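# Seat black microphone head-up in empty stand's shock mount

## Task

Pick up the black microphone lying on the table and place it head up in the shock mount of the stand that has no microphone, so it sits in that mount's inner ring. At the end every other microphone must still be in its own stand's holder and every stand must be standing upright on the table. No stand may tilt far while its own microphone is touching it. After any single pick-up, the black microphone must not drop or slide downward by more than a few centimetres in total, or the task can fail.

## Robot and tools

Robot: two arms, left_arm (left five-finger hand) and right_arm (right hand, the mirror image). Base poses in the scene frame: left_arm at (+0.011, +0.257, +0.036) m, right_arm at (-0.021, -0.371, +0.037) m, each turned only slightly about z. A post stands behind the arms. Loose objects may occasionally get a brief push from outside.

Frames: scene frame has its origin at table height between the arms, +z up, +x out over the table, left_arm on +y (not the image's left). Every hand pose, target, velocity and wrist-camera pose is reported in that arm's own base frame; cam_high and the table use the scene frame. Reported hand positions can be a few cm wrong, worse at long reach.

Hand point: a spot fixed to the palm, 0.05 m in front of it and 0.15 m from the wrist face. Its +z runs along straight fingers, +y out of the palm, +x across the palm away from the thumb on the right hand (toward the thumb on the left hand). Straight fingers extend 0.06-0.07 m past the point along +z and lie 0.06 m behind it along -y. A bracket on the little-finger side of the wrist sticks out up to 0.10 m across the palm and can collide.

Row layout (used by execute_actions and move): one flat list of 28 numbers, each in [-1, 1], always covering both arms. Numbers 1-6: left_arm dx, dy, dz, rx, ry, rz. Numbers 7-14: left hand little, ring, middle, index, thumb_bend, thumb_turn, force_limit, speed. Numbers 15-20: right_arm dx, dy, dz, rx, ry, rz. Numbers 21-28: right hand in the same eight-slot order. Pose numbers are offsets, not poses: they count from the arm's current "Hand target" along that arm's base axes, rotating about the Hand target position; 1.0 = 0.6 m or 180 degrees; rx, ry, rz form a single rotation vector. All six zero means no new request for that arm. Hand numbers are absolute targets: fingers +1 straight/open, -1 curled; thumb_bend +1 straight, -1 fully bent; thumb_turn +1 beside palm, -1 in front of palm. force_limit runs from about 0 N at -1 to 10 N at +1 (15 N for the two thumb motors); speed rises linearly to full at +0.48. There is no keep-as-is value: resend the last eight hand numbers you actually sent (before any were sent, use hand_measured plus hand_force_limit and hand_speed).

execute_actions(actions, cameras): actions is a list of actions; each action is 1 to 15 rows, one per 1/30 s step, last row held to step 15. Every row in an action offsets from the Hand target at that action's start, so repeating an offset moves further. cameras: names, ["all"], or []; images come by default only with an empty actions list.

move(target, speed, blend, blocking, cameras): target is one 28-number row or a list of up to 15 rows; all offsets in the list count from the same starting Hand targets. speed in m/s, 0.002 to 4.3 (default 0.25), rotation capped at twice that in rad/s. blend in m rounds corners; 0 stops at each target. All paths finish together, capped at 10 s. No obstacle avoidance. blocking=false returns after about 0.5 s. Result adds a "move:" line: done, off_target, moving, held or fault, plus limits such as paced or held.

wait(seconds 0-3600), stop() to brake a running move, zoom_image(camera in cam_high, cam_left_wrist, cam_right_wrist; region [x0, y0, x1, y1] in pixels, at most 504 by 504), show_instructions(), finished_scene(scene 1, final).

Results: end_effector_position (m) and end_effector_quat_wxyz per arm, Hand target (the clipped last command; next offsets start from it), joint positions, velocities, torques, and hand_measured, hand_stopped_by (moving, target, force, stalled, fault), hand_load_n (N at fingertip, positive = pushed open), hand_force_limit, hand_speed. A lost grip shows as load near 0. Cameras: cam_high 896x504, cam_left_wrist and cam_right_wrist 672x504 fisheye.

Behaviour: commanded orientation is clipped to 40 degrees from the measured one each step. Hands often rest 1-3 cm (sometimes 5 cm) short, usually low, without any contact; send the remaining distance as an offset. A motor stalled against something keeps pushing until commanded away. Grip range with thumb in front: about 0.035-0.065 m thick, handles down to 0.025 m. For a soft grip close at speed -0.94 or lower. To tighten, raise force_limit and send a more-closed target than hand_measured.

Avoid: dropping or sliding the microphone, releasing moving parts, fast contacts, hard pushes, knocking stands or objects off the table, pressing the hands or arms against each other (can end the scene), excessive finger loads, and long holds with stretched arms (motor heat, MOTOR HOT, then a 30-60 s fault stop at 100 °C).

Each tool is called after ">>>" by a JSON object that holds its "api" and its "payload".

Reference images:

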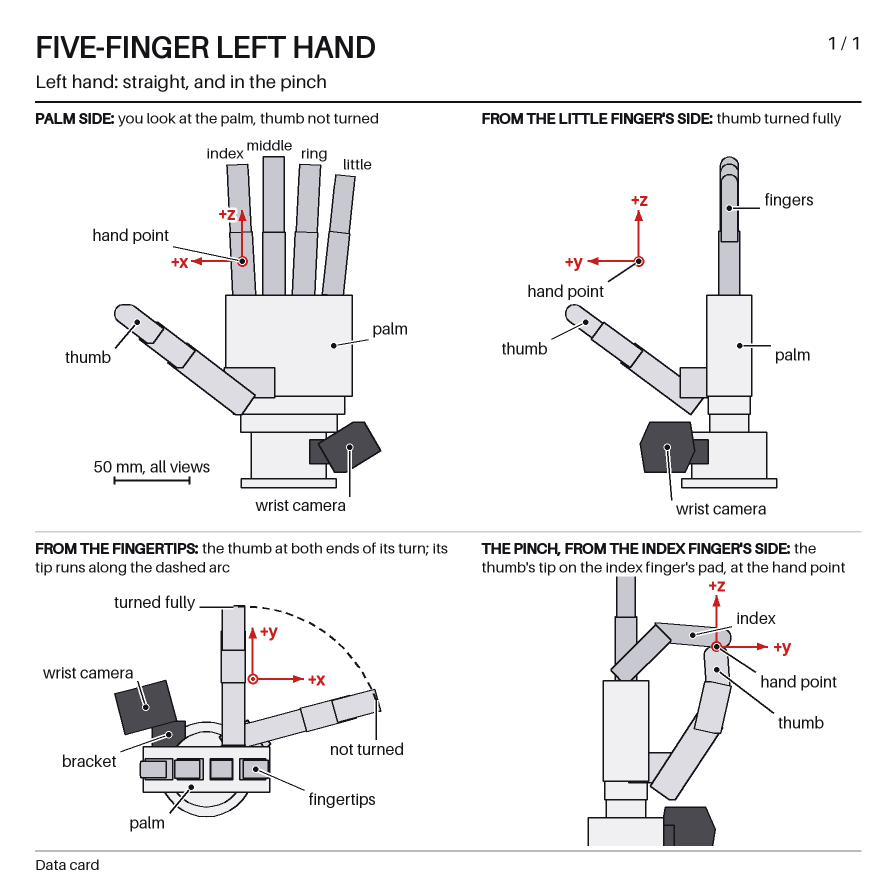

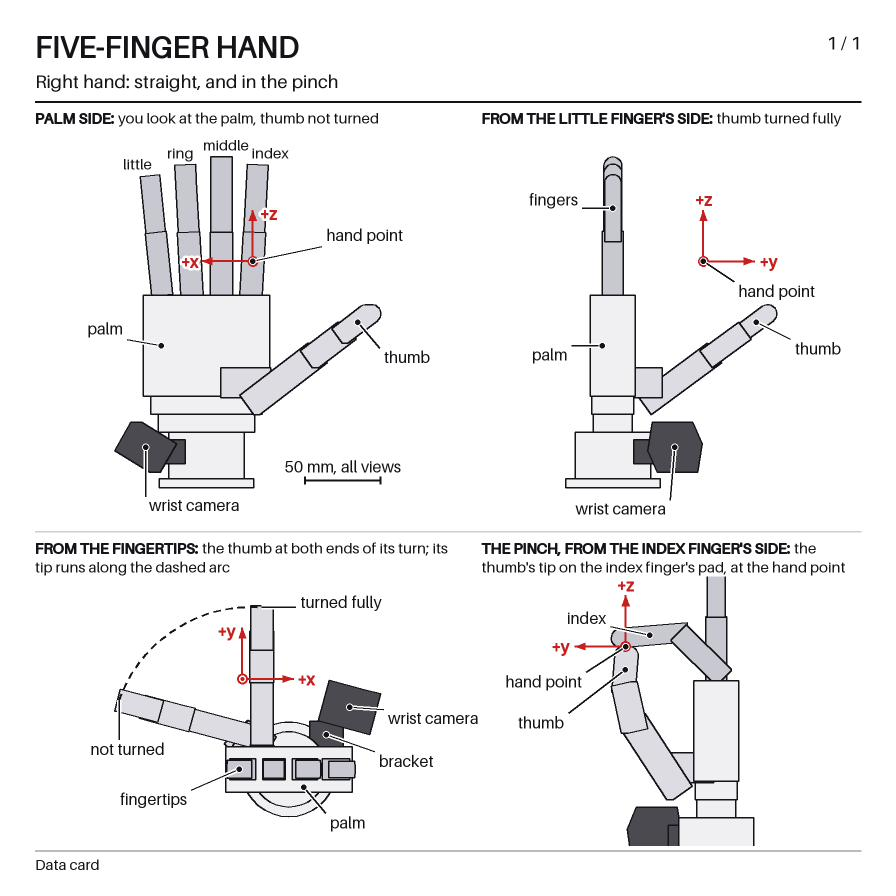

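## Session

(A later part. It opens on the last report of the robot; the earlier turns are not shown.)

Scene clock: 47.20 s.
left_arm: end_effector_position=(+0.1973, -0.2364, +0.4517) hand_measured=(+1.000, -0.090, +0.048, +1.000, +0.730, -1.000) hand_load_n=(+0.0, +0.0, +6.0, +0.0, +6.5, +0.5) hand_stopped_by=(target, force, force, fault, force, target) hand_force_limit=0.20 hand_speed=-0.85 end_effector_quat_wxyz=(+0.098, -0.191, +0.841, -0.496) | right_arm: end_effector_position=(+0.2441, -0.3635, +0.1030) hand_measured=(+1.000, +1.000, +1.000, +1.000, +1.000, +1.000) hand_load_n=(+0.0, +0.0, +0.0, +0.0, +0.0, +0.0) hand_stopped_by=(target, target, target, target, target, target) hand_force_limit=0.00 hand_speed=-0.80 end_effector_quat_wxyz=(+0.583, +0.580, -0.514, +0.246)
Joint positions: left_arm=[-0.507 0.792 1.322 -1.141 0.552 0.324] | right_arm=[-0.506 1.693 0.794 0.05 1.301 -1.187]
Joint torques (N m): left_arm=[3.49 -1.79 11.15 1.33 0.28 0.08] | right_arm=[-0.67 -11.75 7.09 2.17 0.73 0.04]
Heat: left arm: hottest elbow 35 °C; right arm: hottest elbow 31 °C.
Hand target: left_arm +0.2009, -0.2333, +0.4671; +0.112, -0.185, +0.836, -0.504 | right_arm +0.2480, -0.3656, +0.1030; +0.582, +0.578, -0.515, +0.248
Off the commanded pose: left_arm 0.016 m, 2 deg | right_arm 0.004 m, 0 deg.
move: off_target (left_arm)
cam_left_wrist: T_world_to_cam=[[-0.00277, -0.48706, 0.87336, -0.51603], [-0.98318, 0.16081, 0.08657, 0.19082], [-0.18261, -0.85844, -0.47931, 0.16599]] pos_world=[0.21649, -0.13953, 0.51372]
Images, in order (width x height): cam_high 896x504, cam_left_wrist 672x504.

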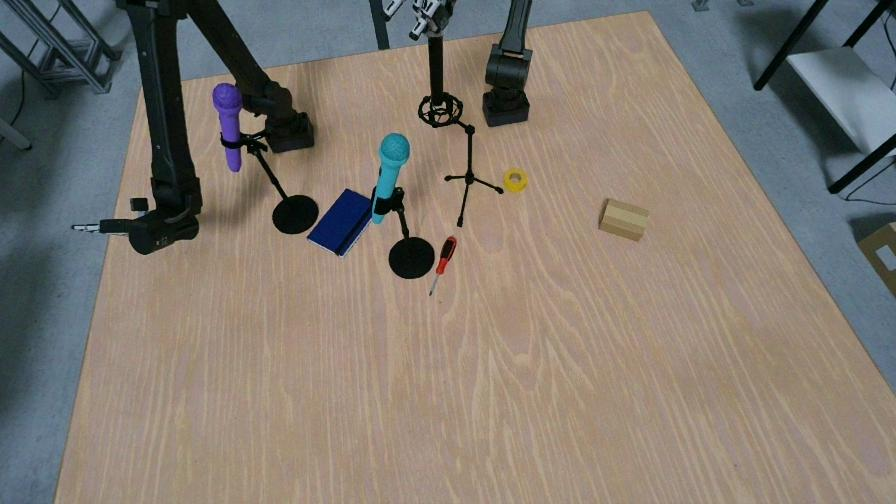

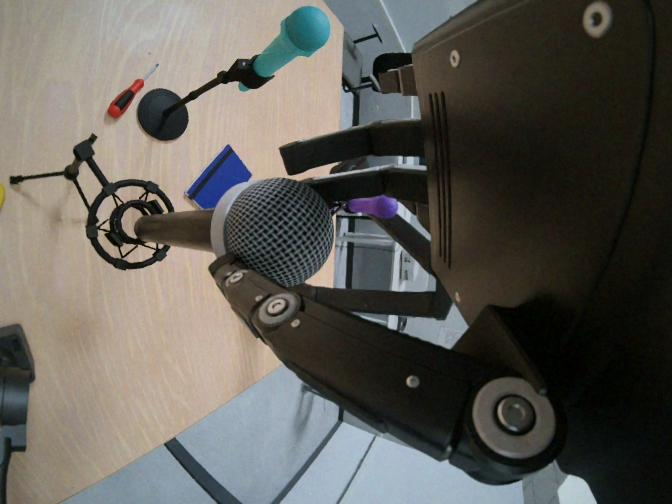

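>>> {"api": "move", "payload": {"target": [[0.017,0.011,0.005,0,0,0,1,-0.4,-0.4,1,0.0,-1,0.2,-0.85,0,0,0,0,0,0,1,1,1,1,1,1,0,-0.8]], "cameras": ["cam_left_wrist","cam_high"], "speed": 0.04}}

>>> {"api": "zoom_image", "payload": {"camera": "cam_left_wrist", "region": [80, 160, 190, 270]}}

>>> {"api": "zoom_image", "payload": {"camera": "cam_high", "region": [405, 70, 475, 140]}}

>>> {"api": "zoom_image", "payload": {"camera": "cam_high", "region": [370, 0, 500, 130]}}

Scene clock: 48.43 s.
left_arm: end_effector_position=(+0.2069, -0.2299, +0.4472) hand_measured=(+1.000, -0.090, +0.048, +1.000, +0.730, -1.000) hand_load_n=(+0.0, +0.0, +6.0, +0.0, +6.5, +1.0) hand_stopped_by=(target, force, force, fault, force, target) hand_force_limit=0.20 hand_speed=-0.85 end_effector_quat_wxyz=(+0.093, -0.195, +0.842, -0.494) | right_arm: end_effector_position=(+0.2441, -0.3635, +0.1030) hand_measured=(+1.000, +1.000, +1.000, +1.000, +1.000, +1.000) hand_load_n=(+0.0, +0.0, +0.0, +0.0, +0.0, +0.0) hand_stopped_by=(target, target, target, target, target, target) hand_force_limit=0.00 hand_speed=-0.80 end_effector_quat_wxyz=(+0.583, +0.580, -0.514, +0.246)
Joint positions: left_arm=[-0.453 0.809 1.322 -1.155 0.598 0.358] | right_arm=[-0.506 1.693 0.794 0.05 1.301 -1.187]
Joint torques (N m): left_arm=[3.43 -1.79 12.53 1.1 0.27 0.09] | right_arm=[-1.44 -11.34 7.35 1.7 0.82 0.03]
Heat: left arm: hottest elbow 35 °C; right arm: hottest elbow 31 °C.
Hand target: left_arm +0.2110, -0.2268, +0.4701; +0.112, -0.185, +0.836, -0.504 | right_arm +0.2480, -0.3656, +0.1030; +0.582, +0.578, -0.515, +0.248
Off the commanded pose: left_arm 0.023 m, 3 deg | right_arm 0.004 m, 0 deg.
move: off_target (left_arm)
cam_left_wrist: T_world_to_cam=[[0.00891, -0.48895, 0.87227, -0.51135], [-0.98209, 0.15992, 0.09967, 0.19329], [-0.18822, -0.85753, -0.47876, 0.17225]] pos_world=[0.2268, -0.13323, 0.50924]
Images, in order (width x height): cam_high 896x504, cam_left_wrist 672x504.

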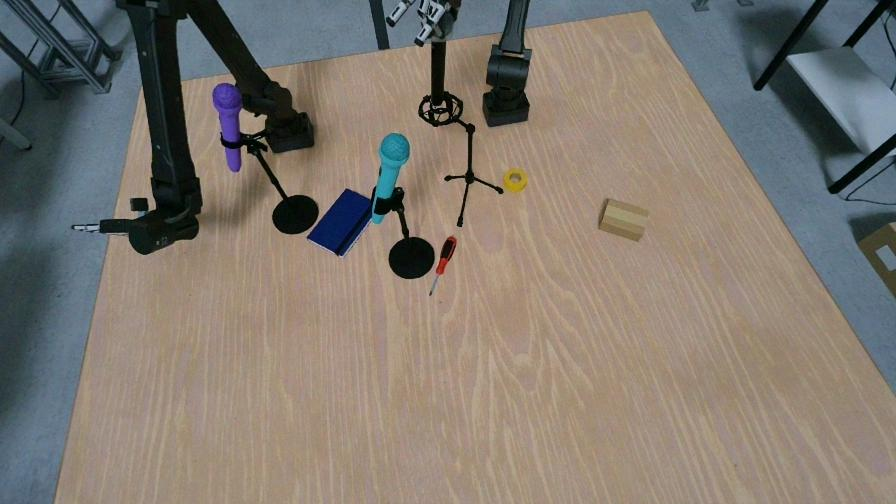

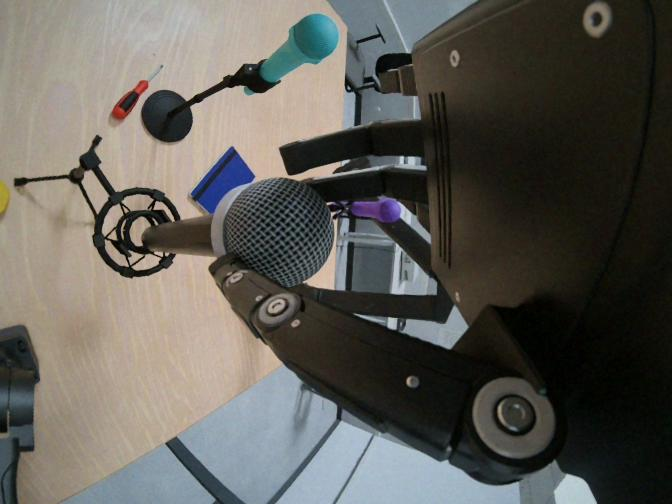

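Scaled by 4.582 from the camera's image (finer frame: 960x720).

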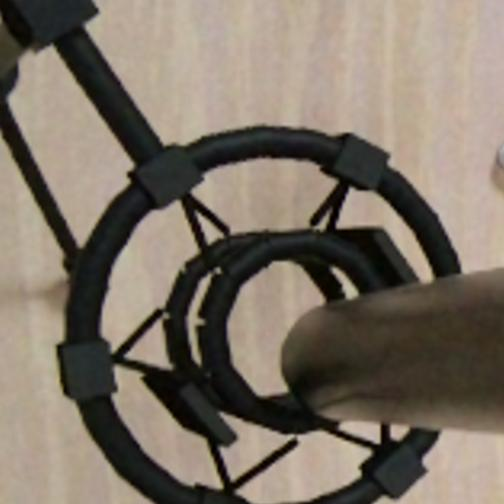

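Scaled by 7.200 from the camera's image (finer frame: 1280x720).

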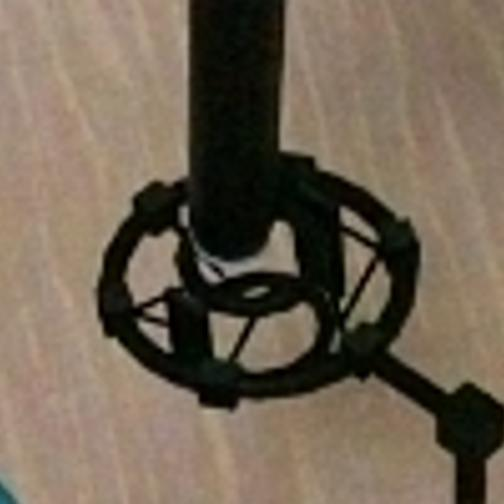

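Scaled by 3.877 from the camera's image (finer frame: 1280x720).

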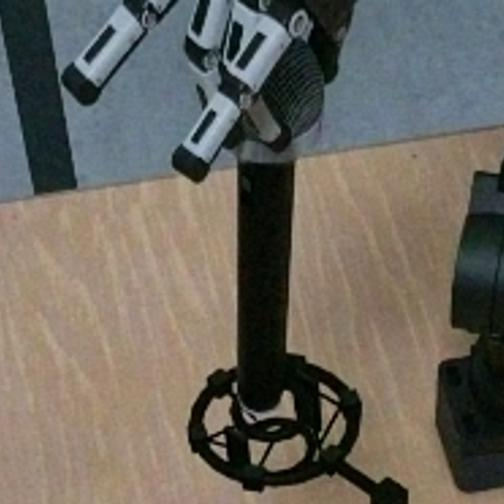

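>>> {"api": "move", "payload": {"target": [[0.0,0.0,0.033,0,0,0,1,-0.4,-0.4,1,0.0,-1,0.2,-0.85,0,0,0,0,0,0,1,1,1,1,1,1,0,-0.8]], "cameras": ["cam_left_wrist","cam_high"], "speed": 0.04}}

>>> {"api": "zoom_image", "payload": {"camera": "cam_left_wrist", "region": [80, 160, 190, 270]}}

>>> {"api": "zoom_image", "payload": {"camera": "cam_high", "region": [405, 70, 475, 140]}}

>>> {"api": "zoom_image", "payload": {"camera": "cam_high", "region": [370, 0, 500, 130]}}

Scene clock: 49.90 s.
left_arm: end_effector_position=(+0.2066, -0.2294, +0.4538) hand_measured=(+1.000, -0.090, +0.048, +1.000, +0.730, -1.000) hand_load_n=(+0.0, +0.0, +6.0, +0.0, +7.0, +0.5) hand_stopped_by=(target, force, force, fault, force, target) hand_force_limit=0.20 hand_speed=-0.85 end_effector_quat_wxyz=(+0.083, -0.199, +0.848, -0.484) | right_arm: end_effector_position=(+0.2441, -0.3635, +0.1030) hand_measured=(+1.000, +1.000, +1.000, +1.000, +1.000, +1.000) hand_load_n=(+0.0, +0.0, +0.0, +0.0, +0.0, +0.0) hand_stopped_by=(target, target, target, target, target, target) hand_force_limit=0.00 hand_speed=-0.80 end_effector_quat_wxyz=(+0.583, +0.580, -0.514, +0.246)
Joint positions: left_arm=[-0.453 0.838 1.368 -1.206 0.598 0.364] | right_arm=[-0.506 1.693 0.794 0.05 1.301 -1.187]
Joint torques (N m): left_arm=[3.14 -2.43 14.05 1.48 0.27 0.01] | right_arm=[-1.03 -11.69 7.24 1.96 0.85 0.11]
Heat: left arm: hottest elbow 35 °C; right arm: hottest elbow 31 °C.
Hand target: left_arm +0.2111, -0.2268, +0.4900; +0.112, -0.185, +0.836, -0.504 | right_arm +0.2480, -0.3656, +0.1030; +0.582, +0.578, -0.515, +0.248
Off the commanded pose: left_arm 0.036 m, 5 deg | right_arm 0.004 m, 0 deg.
move: off_target (left_arm)
cam_left_wrist: T_world_to_cam=[[0.02961, -0.50401, 0.86319, -0.52047], [-0.97864, 0.16115, 0.12767, 0.17911], [-0.20345, -0.84853, -0.48847, 0.18544]] pos_world=[0.22842, -0.13384, 0.51698]
Images, in order (width x height): cam_high 896x504, cam_left_wrist 672x504.

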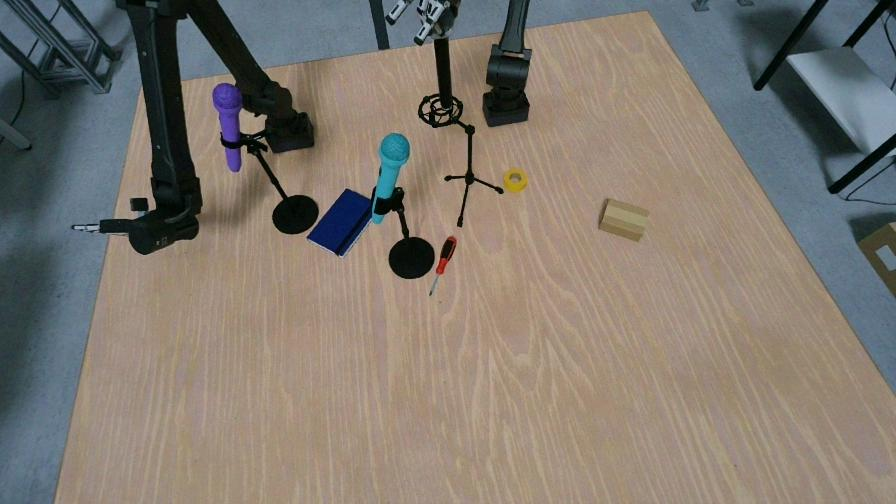

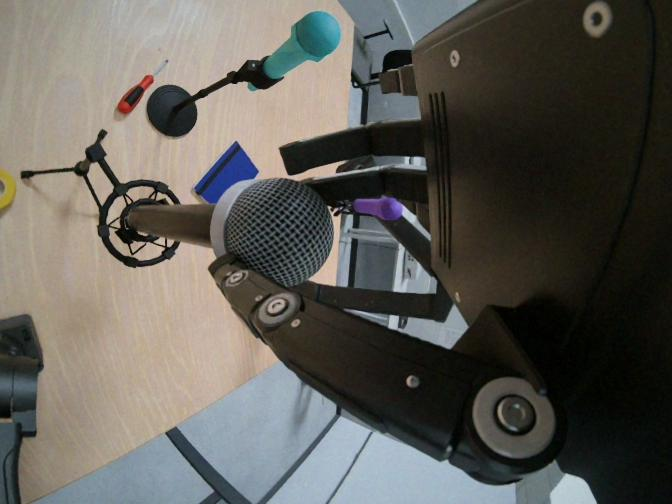

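Scaled by 4.582 from the camera's image (finer frame: 960x720).

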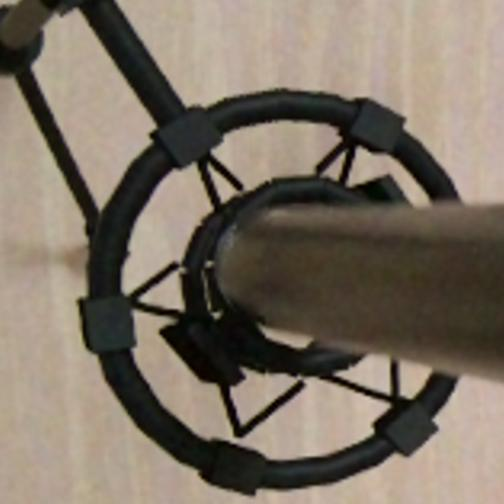

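Scaled by 7.200 from the camera's image (finer frame: 1280x720).

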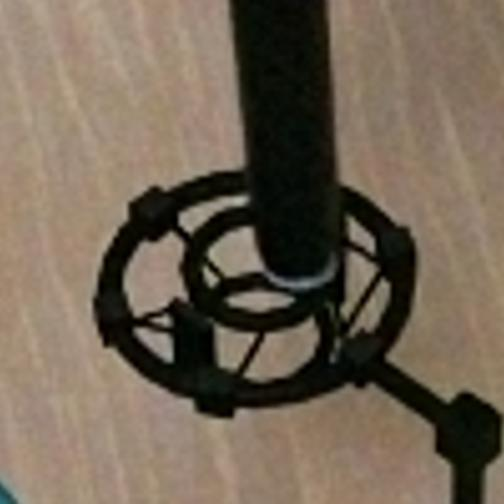

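Scaled by 3.877 from the camera's image (finer frame: 1280x720).

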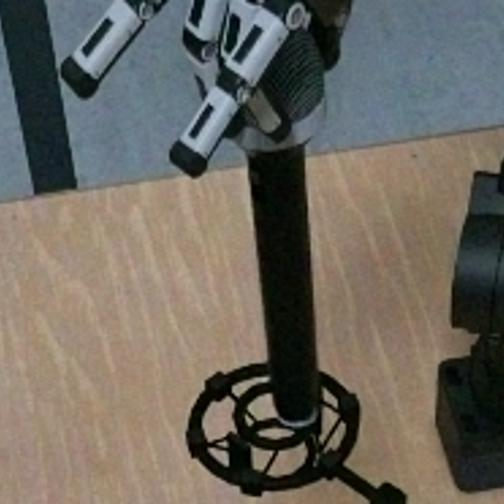

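>>> {"api": "move", "payload": {"target": [[-0.0067,-0.018,0.033,0,0,0,1,-0.4,-0.4,1,0.0,-1,0.2,-0.85,0,0,0,0,0,0,1,1,1,1,1,1,0,-0.8]], "cameras": ["cam_left_wrist","cam_high"], "speed": 0.05}}

>>> {"api": "zoom_image", "payload": {"camera": "cam_left_wrist", "region": [80, 160, 190, 270]}}

>>> {"api": "zoom_image", "payload": {"camera": "cam_high", "region": [405, 70, 475, 140]}}

>>> {"api": "zoom_image", "payload": {"camera": "cam_high", "region": [370, 0, 500, 130]}}

Scene clock: 51.37 s.
left_arm: end_effector_position=(+0.2114, -0.2327, +0.4737) hand_measured=(+1.000, -0.090, +0.048, +1.000, +0.730, -1.000) hand_load_n=(+0.0, +0.0, +6.0, -0.5, +7.0, +0.5) hand_stopped_by=(target, force, force, fault, force, target) hand_force_limit=0.20 hand_speed=-0.85 end_effector_quat_wxyz=(+0.097, -0.196, +0.848, -0.482) | right_arm: end_effector_position=(+0.2441, -0.3635, +0.1030) hand_measured=(+1.000, +1.000, +1.000, +1.000, +1.000, +1.000) hand_load_n=(+0.0, +0.0, +0.0, +0.0, +0.0, +0.0) hand_stopped_by=(target, target, target, target, target, target) hand_force_limit=0.00 hand_speed=-0.80 end_effector_quat_wxyz=(+0.583, +0.580, -0.514, +0.246)
Joint positions: left_arm=[-0.474 0.867 1.439 -1.228 0.562 0.36] | right_arm=[-0.506 1.693 0.794 0.05 1.301 -1.187]
Joint torques (N m): left_arm=[0.97 -2.96 13.83 1.51 0.06 -0.33] | right_arm=[-1.26 -12.04 7.38 2.1 0.79 0.06]
Heat: left arm: hottest elbow 36 °C; right arm: hottest elbow 31 °C.
Hand target: left_arm +0.2072, -0.2376, +0.5097; +0.112, -0.185, +0.836, -0.504 | right_arm +0.2480, -0.3656, +0.1030; +0.582, +0.578, -0.515, +0.248
Off the commanded pose: left_arm 0.037 m, 4 deg | right_arm 0.004 m, 0 deg.
move: off_target (left_arm)
cam_left_wrist: T_world_to_cam=[[0.01288, -0.51184, 0.85899, -0.53566], [-0.98291, 0.15129, 0.10488, 0.19121], [-0.18364, -0.84566, -0.50114, 0.19577]] pos_world=[0.23079, -0.13755, 0.53818]
Images, in order (width x height): cam_high 896x504, cam_left_wrist 672x504.

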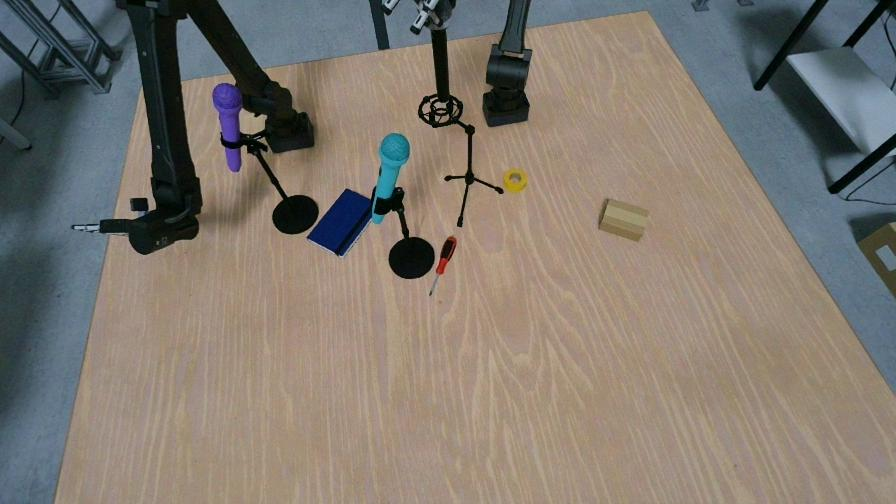

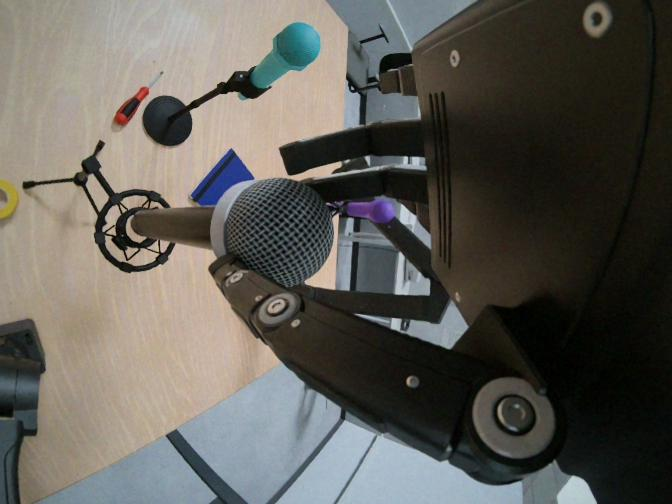

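Scaled by 4.582 from the camera's image (finer frame: 960x720).

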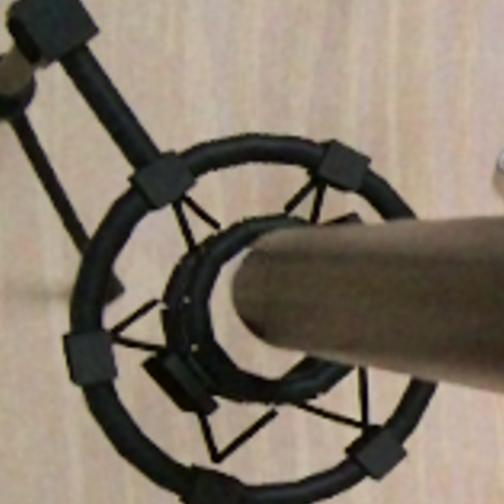

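Scaled by 7.200 from the camera's image (finer frame: 1280x720).

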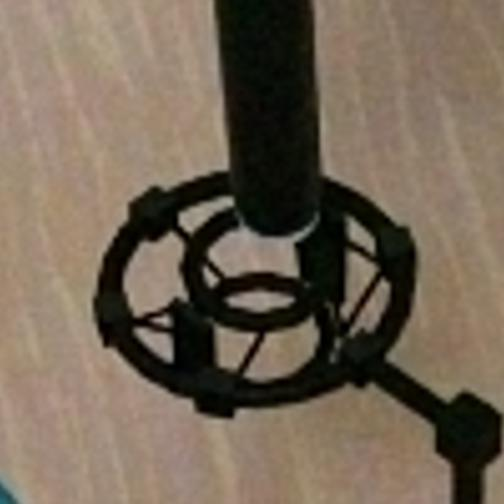

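Scaled by 3.877 from the camera's image (finer frame: 1280x720).

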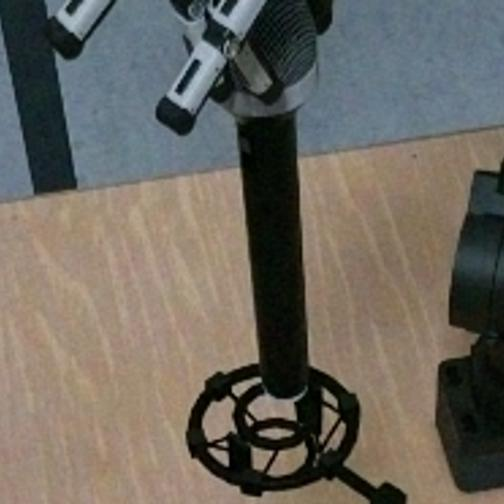

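>>> {"api": "move", "payload": {"target": [[-0.0117,-0.0142,-0.008,0,0,0,1,-0.4,-0.4,1,0.0,-1,0.2,-0.85,0,0,0,0,0,0,1,1,1,1,1,1,0,-0.8]], "cameras": ["cam_left_wrist","cam_high"], "speed": 0.05}}

>>> {"api": "zoom_image", "payload": {"camera": "cam_left_wrist", "region": [80, 160, 190, 270]}}

>>> {"api": "zoom_image", "payload": {"camera": "cam_high", "region": [405, 70, 475, 140]}}

>>> {"api": "zoom_image", "payload": {"camera": "cam_high", "region": [370, 0, 500, 130]}}

Scene clock: 52.80 s.
left_arm: end_effector_position=(+0.2047, -0.2412, +0.4721) hand_measured=(+1.000, -0.090, +0.048, +1.000, +0.730, -1.000) hand_load_n=(+0.0, +0.0, +6.0, +0.0, +7.0, +0.5) hand_stopped_by=(target, force, force, fault, force, target) hand_force_limit=0.20 hand_speed=-0.85 end_effector_quat_wxyz=(+0.094, -0.198, +0.852, -0.476) | right_arm: end_effector_position=(+0.2441, -0.3635, +0.1030) hand_measured=(+1.000, +1.000, +1.000, +1.000, +1.000, +1.000) hand_load_n=(+0.0, +0.0, +0.0, +0.0, +0.0, +0.0) hand_stopped_by=(target, target, target, target, target, target) hand_force_limit=0.00 hand_speed=-0.80 end_effector_quat_wxyz=(+0.583, +0.580, -0.514, +0.246)
Joint positions: left_arm=[-0.53 0.867 1.439 -1.224 0.515 0.326] | right_arm=[-0.506 1.693 0.794 0.05 1.301 -1.187]
Joint torques (N m): left_arm=[0.32 -3.55 12.3 2.5 0.08 -0.34] | right_arm=[-1.9 -11.87 7.19 1.77 0.78 0.08]
Heat: left arm: hottest elbow 36 °C; right arm: hottest elbow 31 °C.
Hand target: left_arm +0.2001, -0.2461, +0.5049; +0.112, -0.185, +0.836, -0.504 | right_arm +0.2480, -0.3656, +0.1030; +0.582, +0.578, -0.515, +0.248
Off the commanded pose: left_arm 0.033 m, 4 deg | right_arm 0.004 m, 0 deg.
move: off_target (left_arm)
cam_left_wrist: T_world_to_cam=[[0.02132, -0.52149, 0.85299, -0.53978], [-0.98179, 0.15015, 0.11634, 0.18014], [-0.18875, -0.83994, -0.50879, 0.19249]] pos_world=[0.2247, -0.14686, 0.5374]
Images, in order (width x height): cam_high 896x504, cam_left_wrist 672x504.

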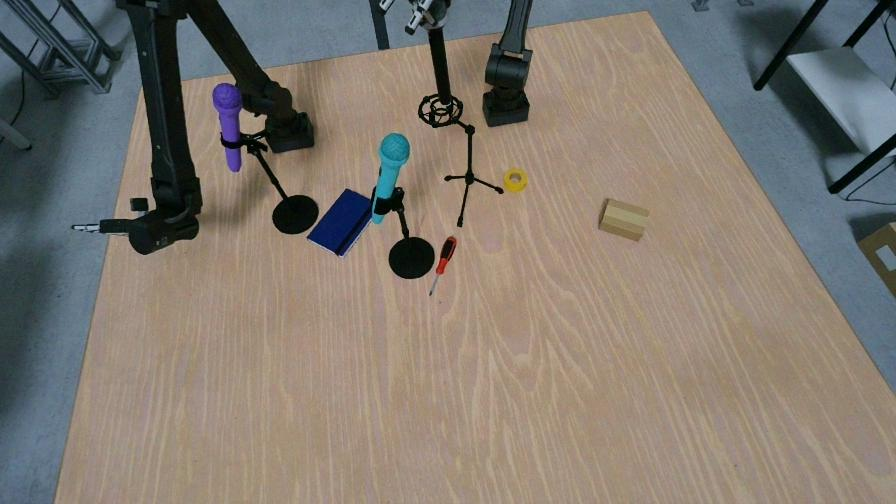

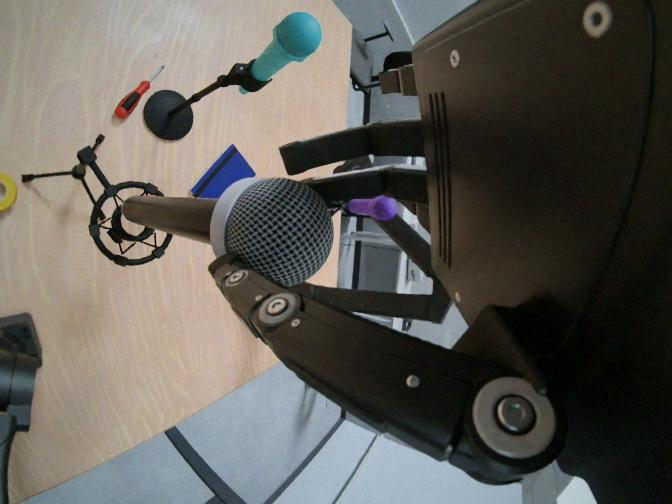

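Scaled by 4.582 from the camera's image (finer frame: 960x720).

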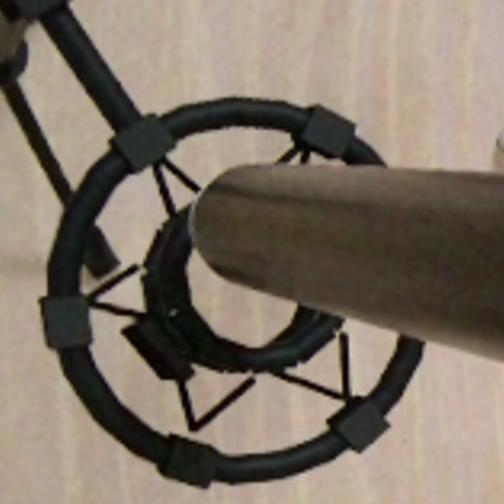

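Scaled by 7.200 from the camera's image (finer frame: 1280x720).

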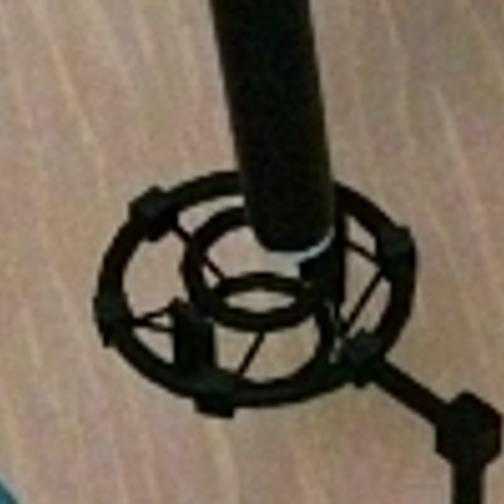

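Scaled by 3.877 from the camera's image (finer frame: 1280x720).

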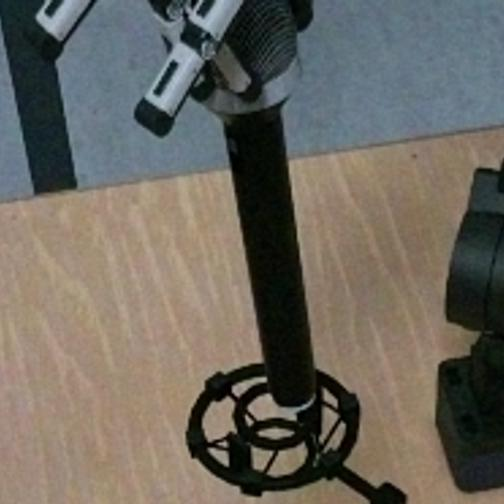

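>>> {"api": "move", "payload": {"target": [[-0.0227,-0.018,0,0,0,0,1,-0.4,-0.4,1,0.0,-1,0.2,-0.85,0,0,0,0,0,0,1,1,1,1,1,1,0,-0.8]], "cameras": ["cam_left_wrist","cam_high"], "speed": 0.015}}

>>> {"api": "zoom_image", "payload": {"camera": "cam_left_wrist", "region": [80, 160, 190, 270]}}

>>> {"api": "zoom_image", "payload": {"camera": "cam_high", "region": [405, 70, 475, 140]}}

>>> {"api": "zoom_image", "payload": {"camera": "cam_high", "region": [370, 0, 500, 130]}}

Scene clock: 55.17 s.
left_arm: end_effector_position=(+0.1929, -0.2535, +0.4741) hand_measured=(+1.000, -0.090, +0.048, +1.000, +0.730, -1.000) hand_load_n=(+0.0, +0.0, +6.0, +0.0, +7.0, +0.5) hand_stopped_by=(target, force, force, fault, force, target) hand_force_limit=0.20 hand_speed=-0.85 end_effector_quat_wxyz=(+0.096, -0.196, +0.853, -0.475) | right_arm: end_effector_position=(+0.2441, -0.3635, +0.1030) hand_measured=(+1.000, +1.000, +1.000, +1.000, +1.000, +1.000) hand_load_n=(+0.0, +0.0, +0.0, +0.0, +0.0, +0.5) hand_stopped_by=(target, target, target, target, target, target) hand_force_limit=0.00 hand_speed=-0.80 end_effector_quat_wxyz=(+0.583, +0.580, -0.514, +0.246)
Joint positions: left_arm=[-0.615 0.859 1.439 -1.207 0.443 0.276] | right_arm=[-0.506 1.693 0.794 0.05 1.301 -1.187]
Joint torques (N m): left_arm=[0.91 -3.96 11.64 2.58 0 -0.36] | right_arm=[-1.03 -11.69 7.15 2 0.83 0.07]
Heat: left arm: hottest elbow 36 °C; right arm: hottest elbow 31 °C.
Hand target: left_arm +0.1864, -0.2569, +0.5049; +0.112, -0.185, +0.836, -0.504 | right_arm +0.2480, -0.3656, +0.1030; +0.582, +0.578, -0.515, +0.248
Off the commanded pose: left_arm 0.032 m, 4 deg | right_arm 0.004 m, 0 deg.
move: off_target (left_arm)
cam_left_wrist: T_world_to_cam=[[0.0157, -0.52573, 0.85051, -0.54645], [-0.98223, 0.15101, 0.11148, 0.1727], [-0.18704, -0.83714, -0.51401, 0.18384]] pos_world=[0.2126, -0.15946, 0.54001]
Images, in order (width x height): cam_high 896x504, cam_left_wrist 672x504.

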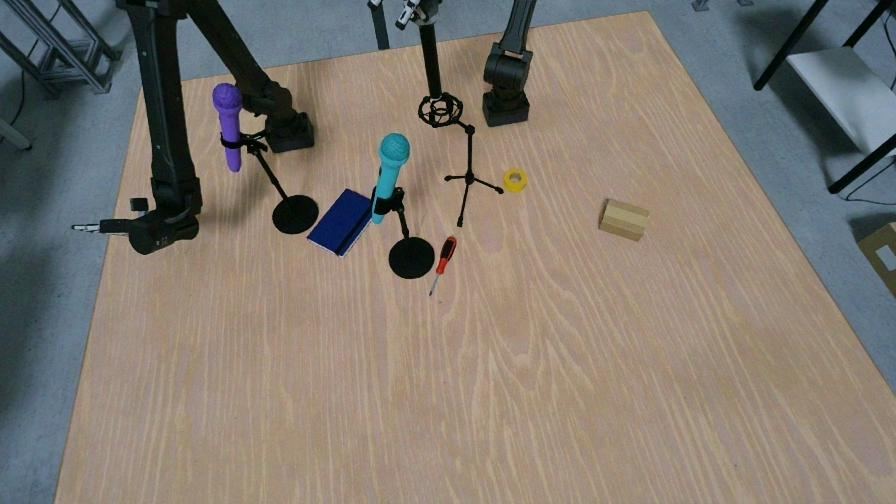

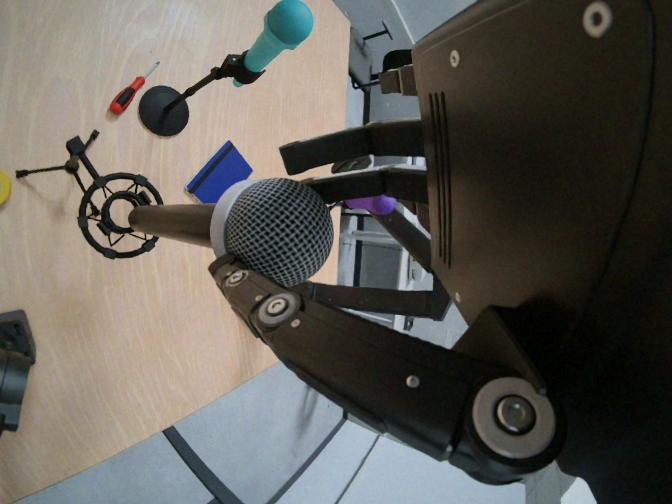

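Scaled by 4.582 from the camera's image (finer frame: 960x720).

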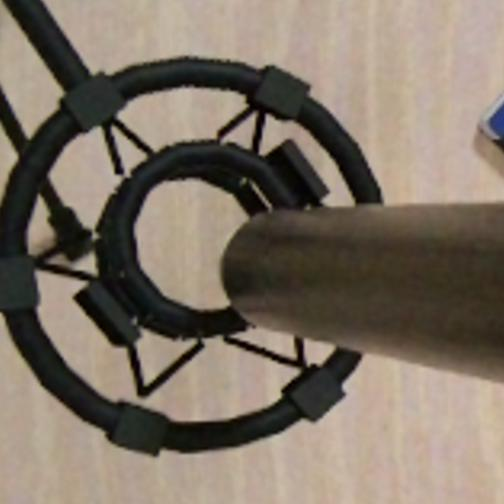

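Scaled by 7.200 from the camera's image (finer frame: 1280x720).

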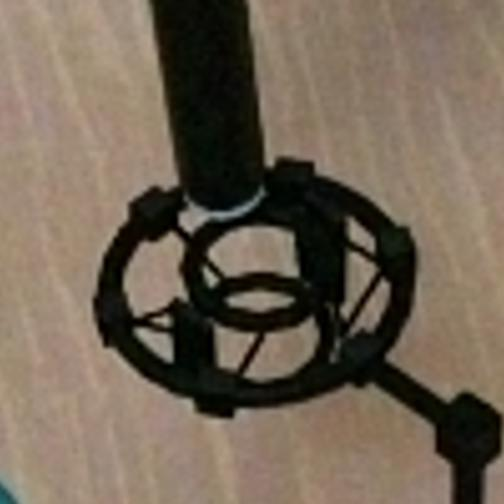

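Scaled by 3.877 from the camera's image (finer frame: 1280x720).

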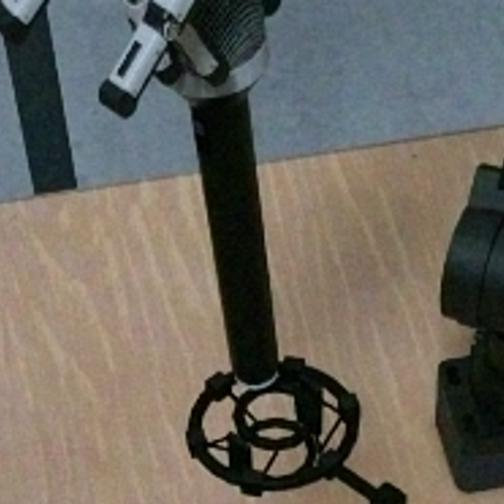

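>>> {"api": "move", "payload": {"target": [[0.01,0.013,0,0,0,0,1,-0.4,-0.6,1,-0.2,-1,0.7,-0.9,0,0,0,0,0,0,1,1,1,1,1,1,0,-0.8]], "cameras": ["cam_left_wrist","cam_high"], "speed": 0.01}}

>>> {"api": "zoom_image", "payload": {"camera": "cam_left_wrist", "region": [80, 160, 190, 270]}}

>>> {"api": "zoom_image", "payload": {"camera": "cam_high", "region": [405, 70, 475, 140]}}

>>> {"api": "zoom_image", "payload": {"camera": "cam_high", "region": [370, 0, 500, 130]}}

Scene clock: 56.90 s.
left_arm: end_effector_position=(+0.1916, -0.2536, +0.4757) hand_measured=(+1.000, -0.090, +0.024, +1.000, +0.680, -1.000) hand_load_n=(+0.0, +0.0, +11.5, +0.0, +12.5, +1.0) hand_stopped_by=(target, force, force, fault, force, target) hand_force_limit=0.70 hand_speed=-0.90 end_effector_quat_wxyz=(+0.088, -0.195, +0.851, -0.480) | right_arm: end_effector_position=(+0.2441, -0.3635, +0.1030) hand_measured=(+1.000, +1.000, +1.000, +1.000, +1.000, +1.000) hand_load_n=(+0.0, +0.0, +0.0, +0.0, +0.0, +0.0) hand_stopped_by=(target, target, target, target, target, target) hand_force_limit=0.00 hand_speed=-0.80 end_effector_quat_wxyz=(+0.583, +0.580, -0.514, +0.246)
Joint positions: left_arm=[-0.602 0.859 1.439 -1.207 0.471 0.275] | right_arm=[-0.506 1.693 0.794 0.05 1.301 -1.187]
Joint torques (N m): left_arm=[3.9 -3.72 11.89 2.03 0.29 -0.04] | right_arm=[-0.44 -12.75 7.27 1.8 0.75 0.03]
Heat: left arm: hottest elbow 36 °C; right arm: hottest elbow 31 °C.
Hand target: left_arm +0.1924, -0.2491, +0.5049; +0.112, -0.185, +0.836, -0.504 | right_arm +0.2480, -0.3656, +0.1030; +0.582, +0.578, -0.515, +0.248
Off the commanded pose: left_arm 0.030 m, 4 deg | right_arm 0.004 m, 0 deg.
move: off_target (left_arm)
cam_left_wrist: T_world_to_cam=[[0.01945, -0.5142, 0.85745, -0.54901], [-0.97966, 0.16153, 0.11909, 0.16991], [-0.19974, -0.84232, -0.50059, 0.17915]] pos_world=[0.21292, -0.15884, 0.54019]
Images, in order (width x height): cam_high 896x504, cam_left_wrist 672x504.

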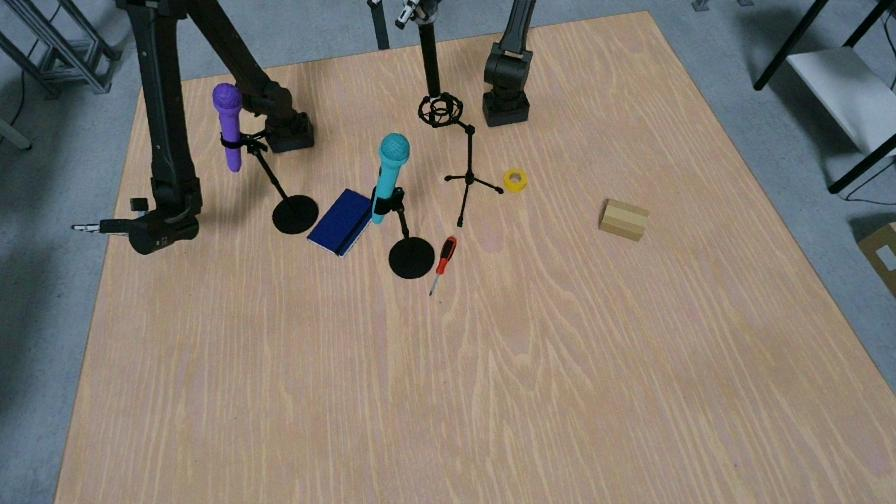

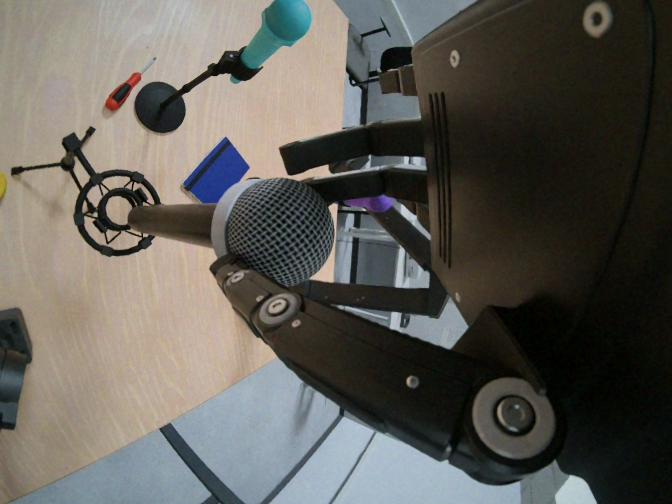

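Scaled by 4.582 from the camera's image (finer frame: 960x720).

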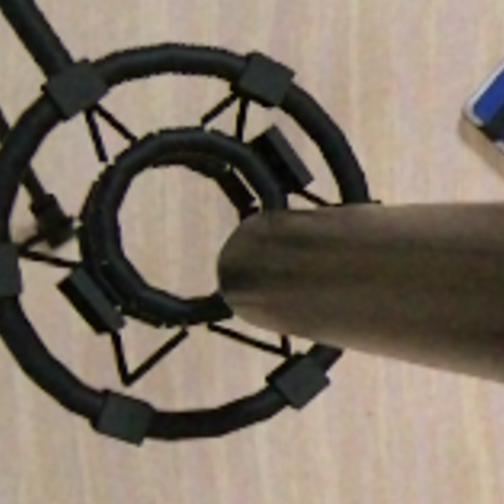

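Scaled by 7.200 from the camera's image (finer frame: 1280x720).

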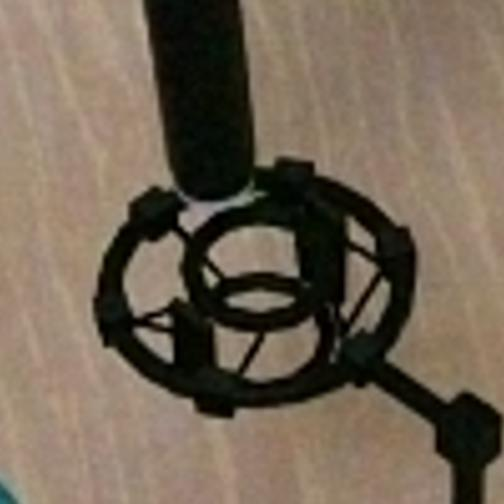

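Scaled by 3.877 from the camera's image (finer frame: 1280x720).

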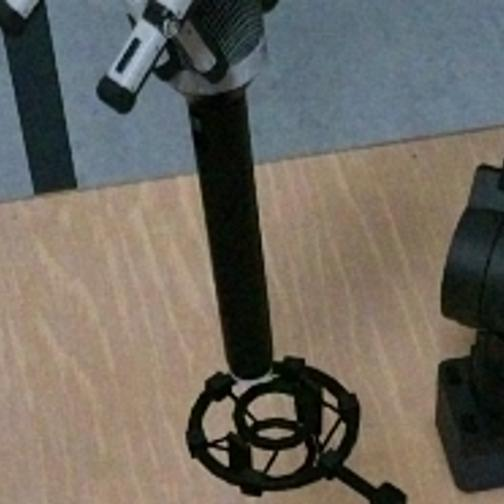

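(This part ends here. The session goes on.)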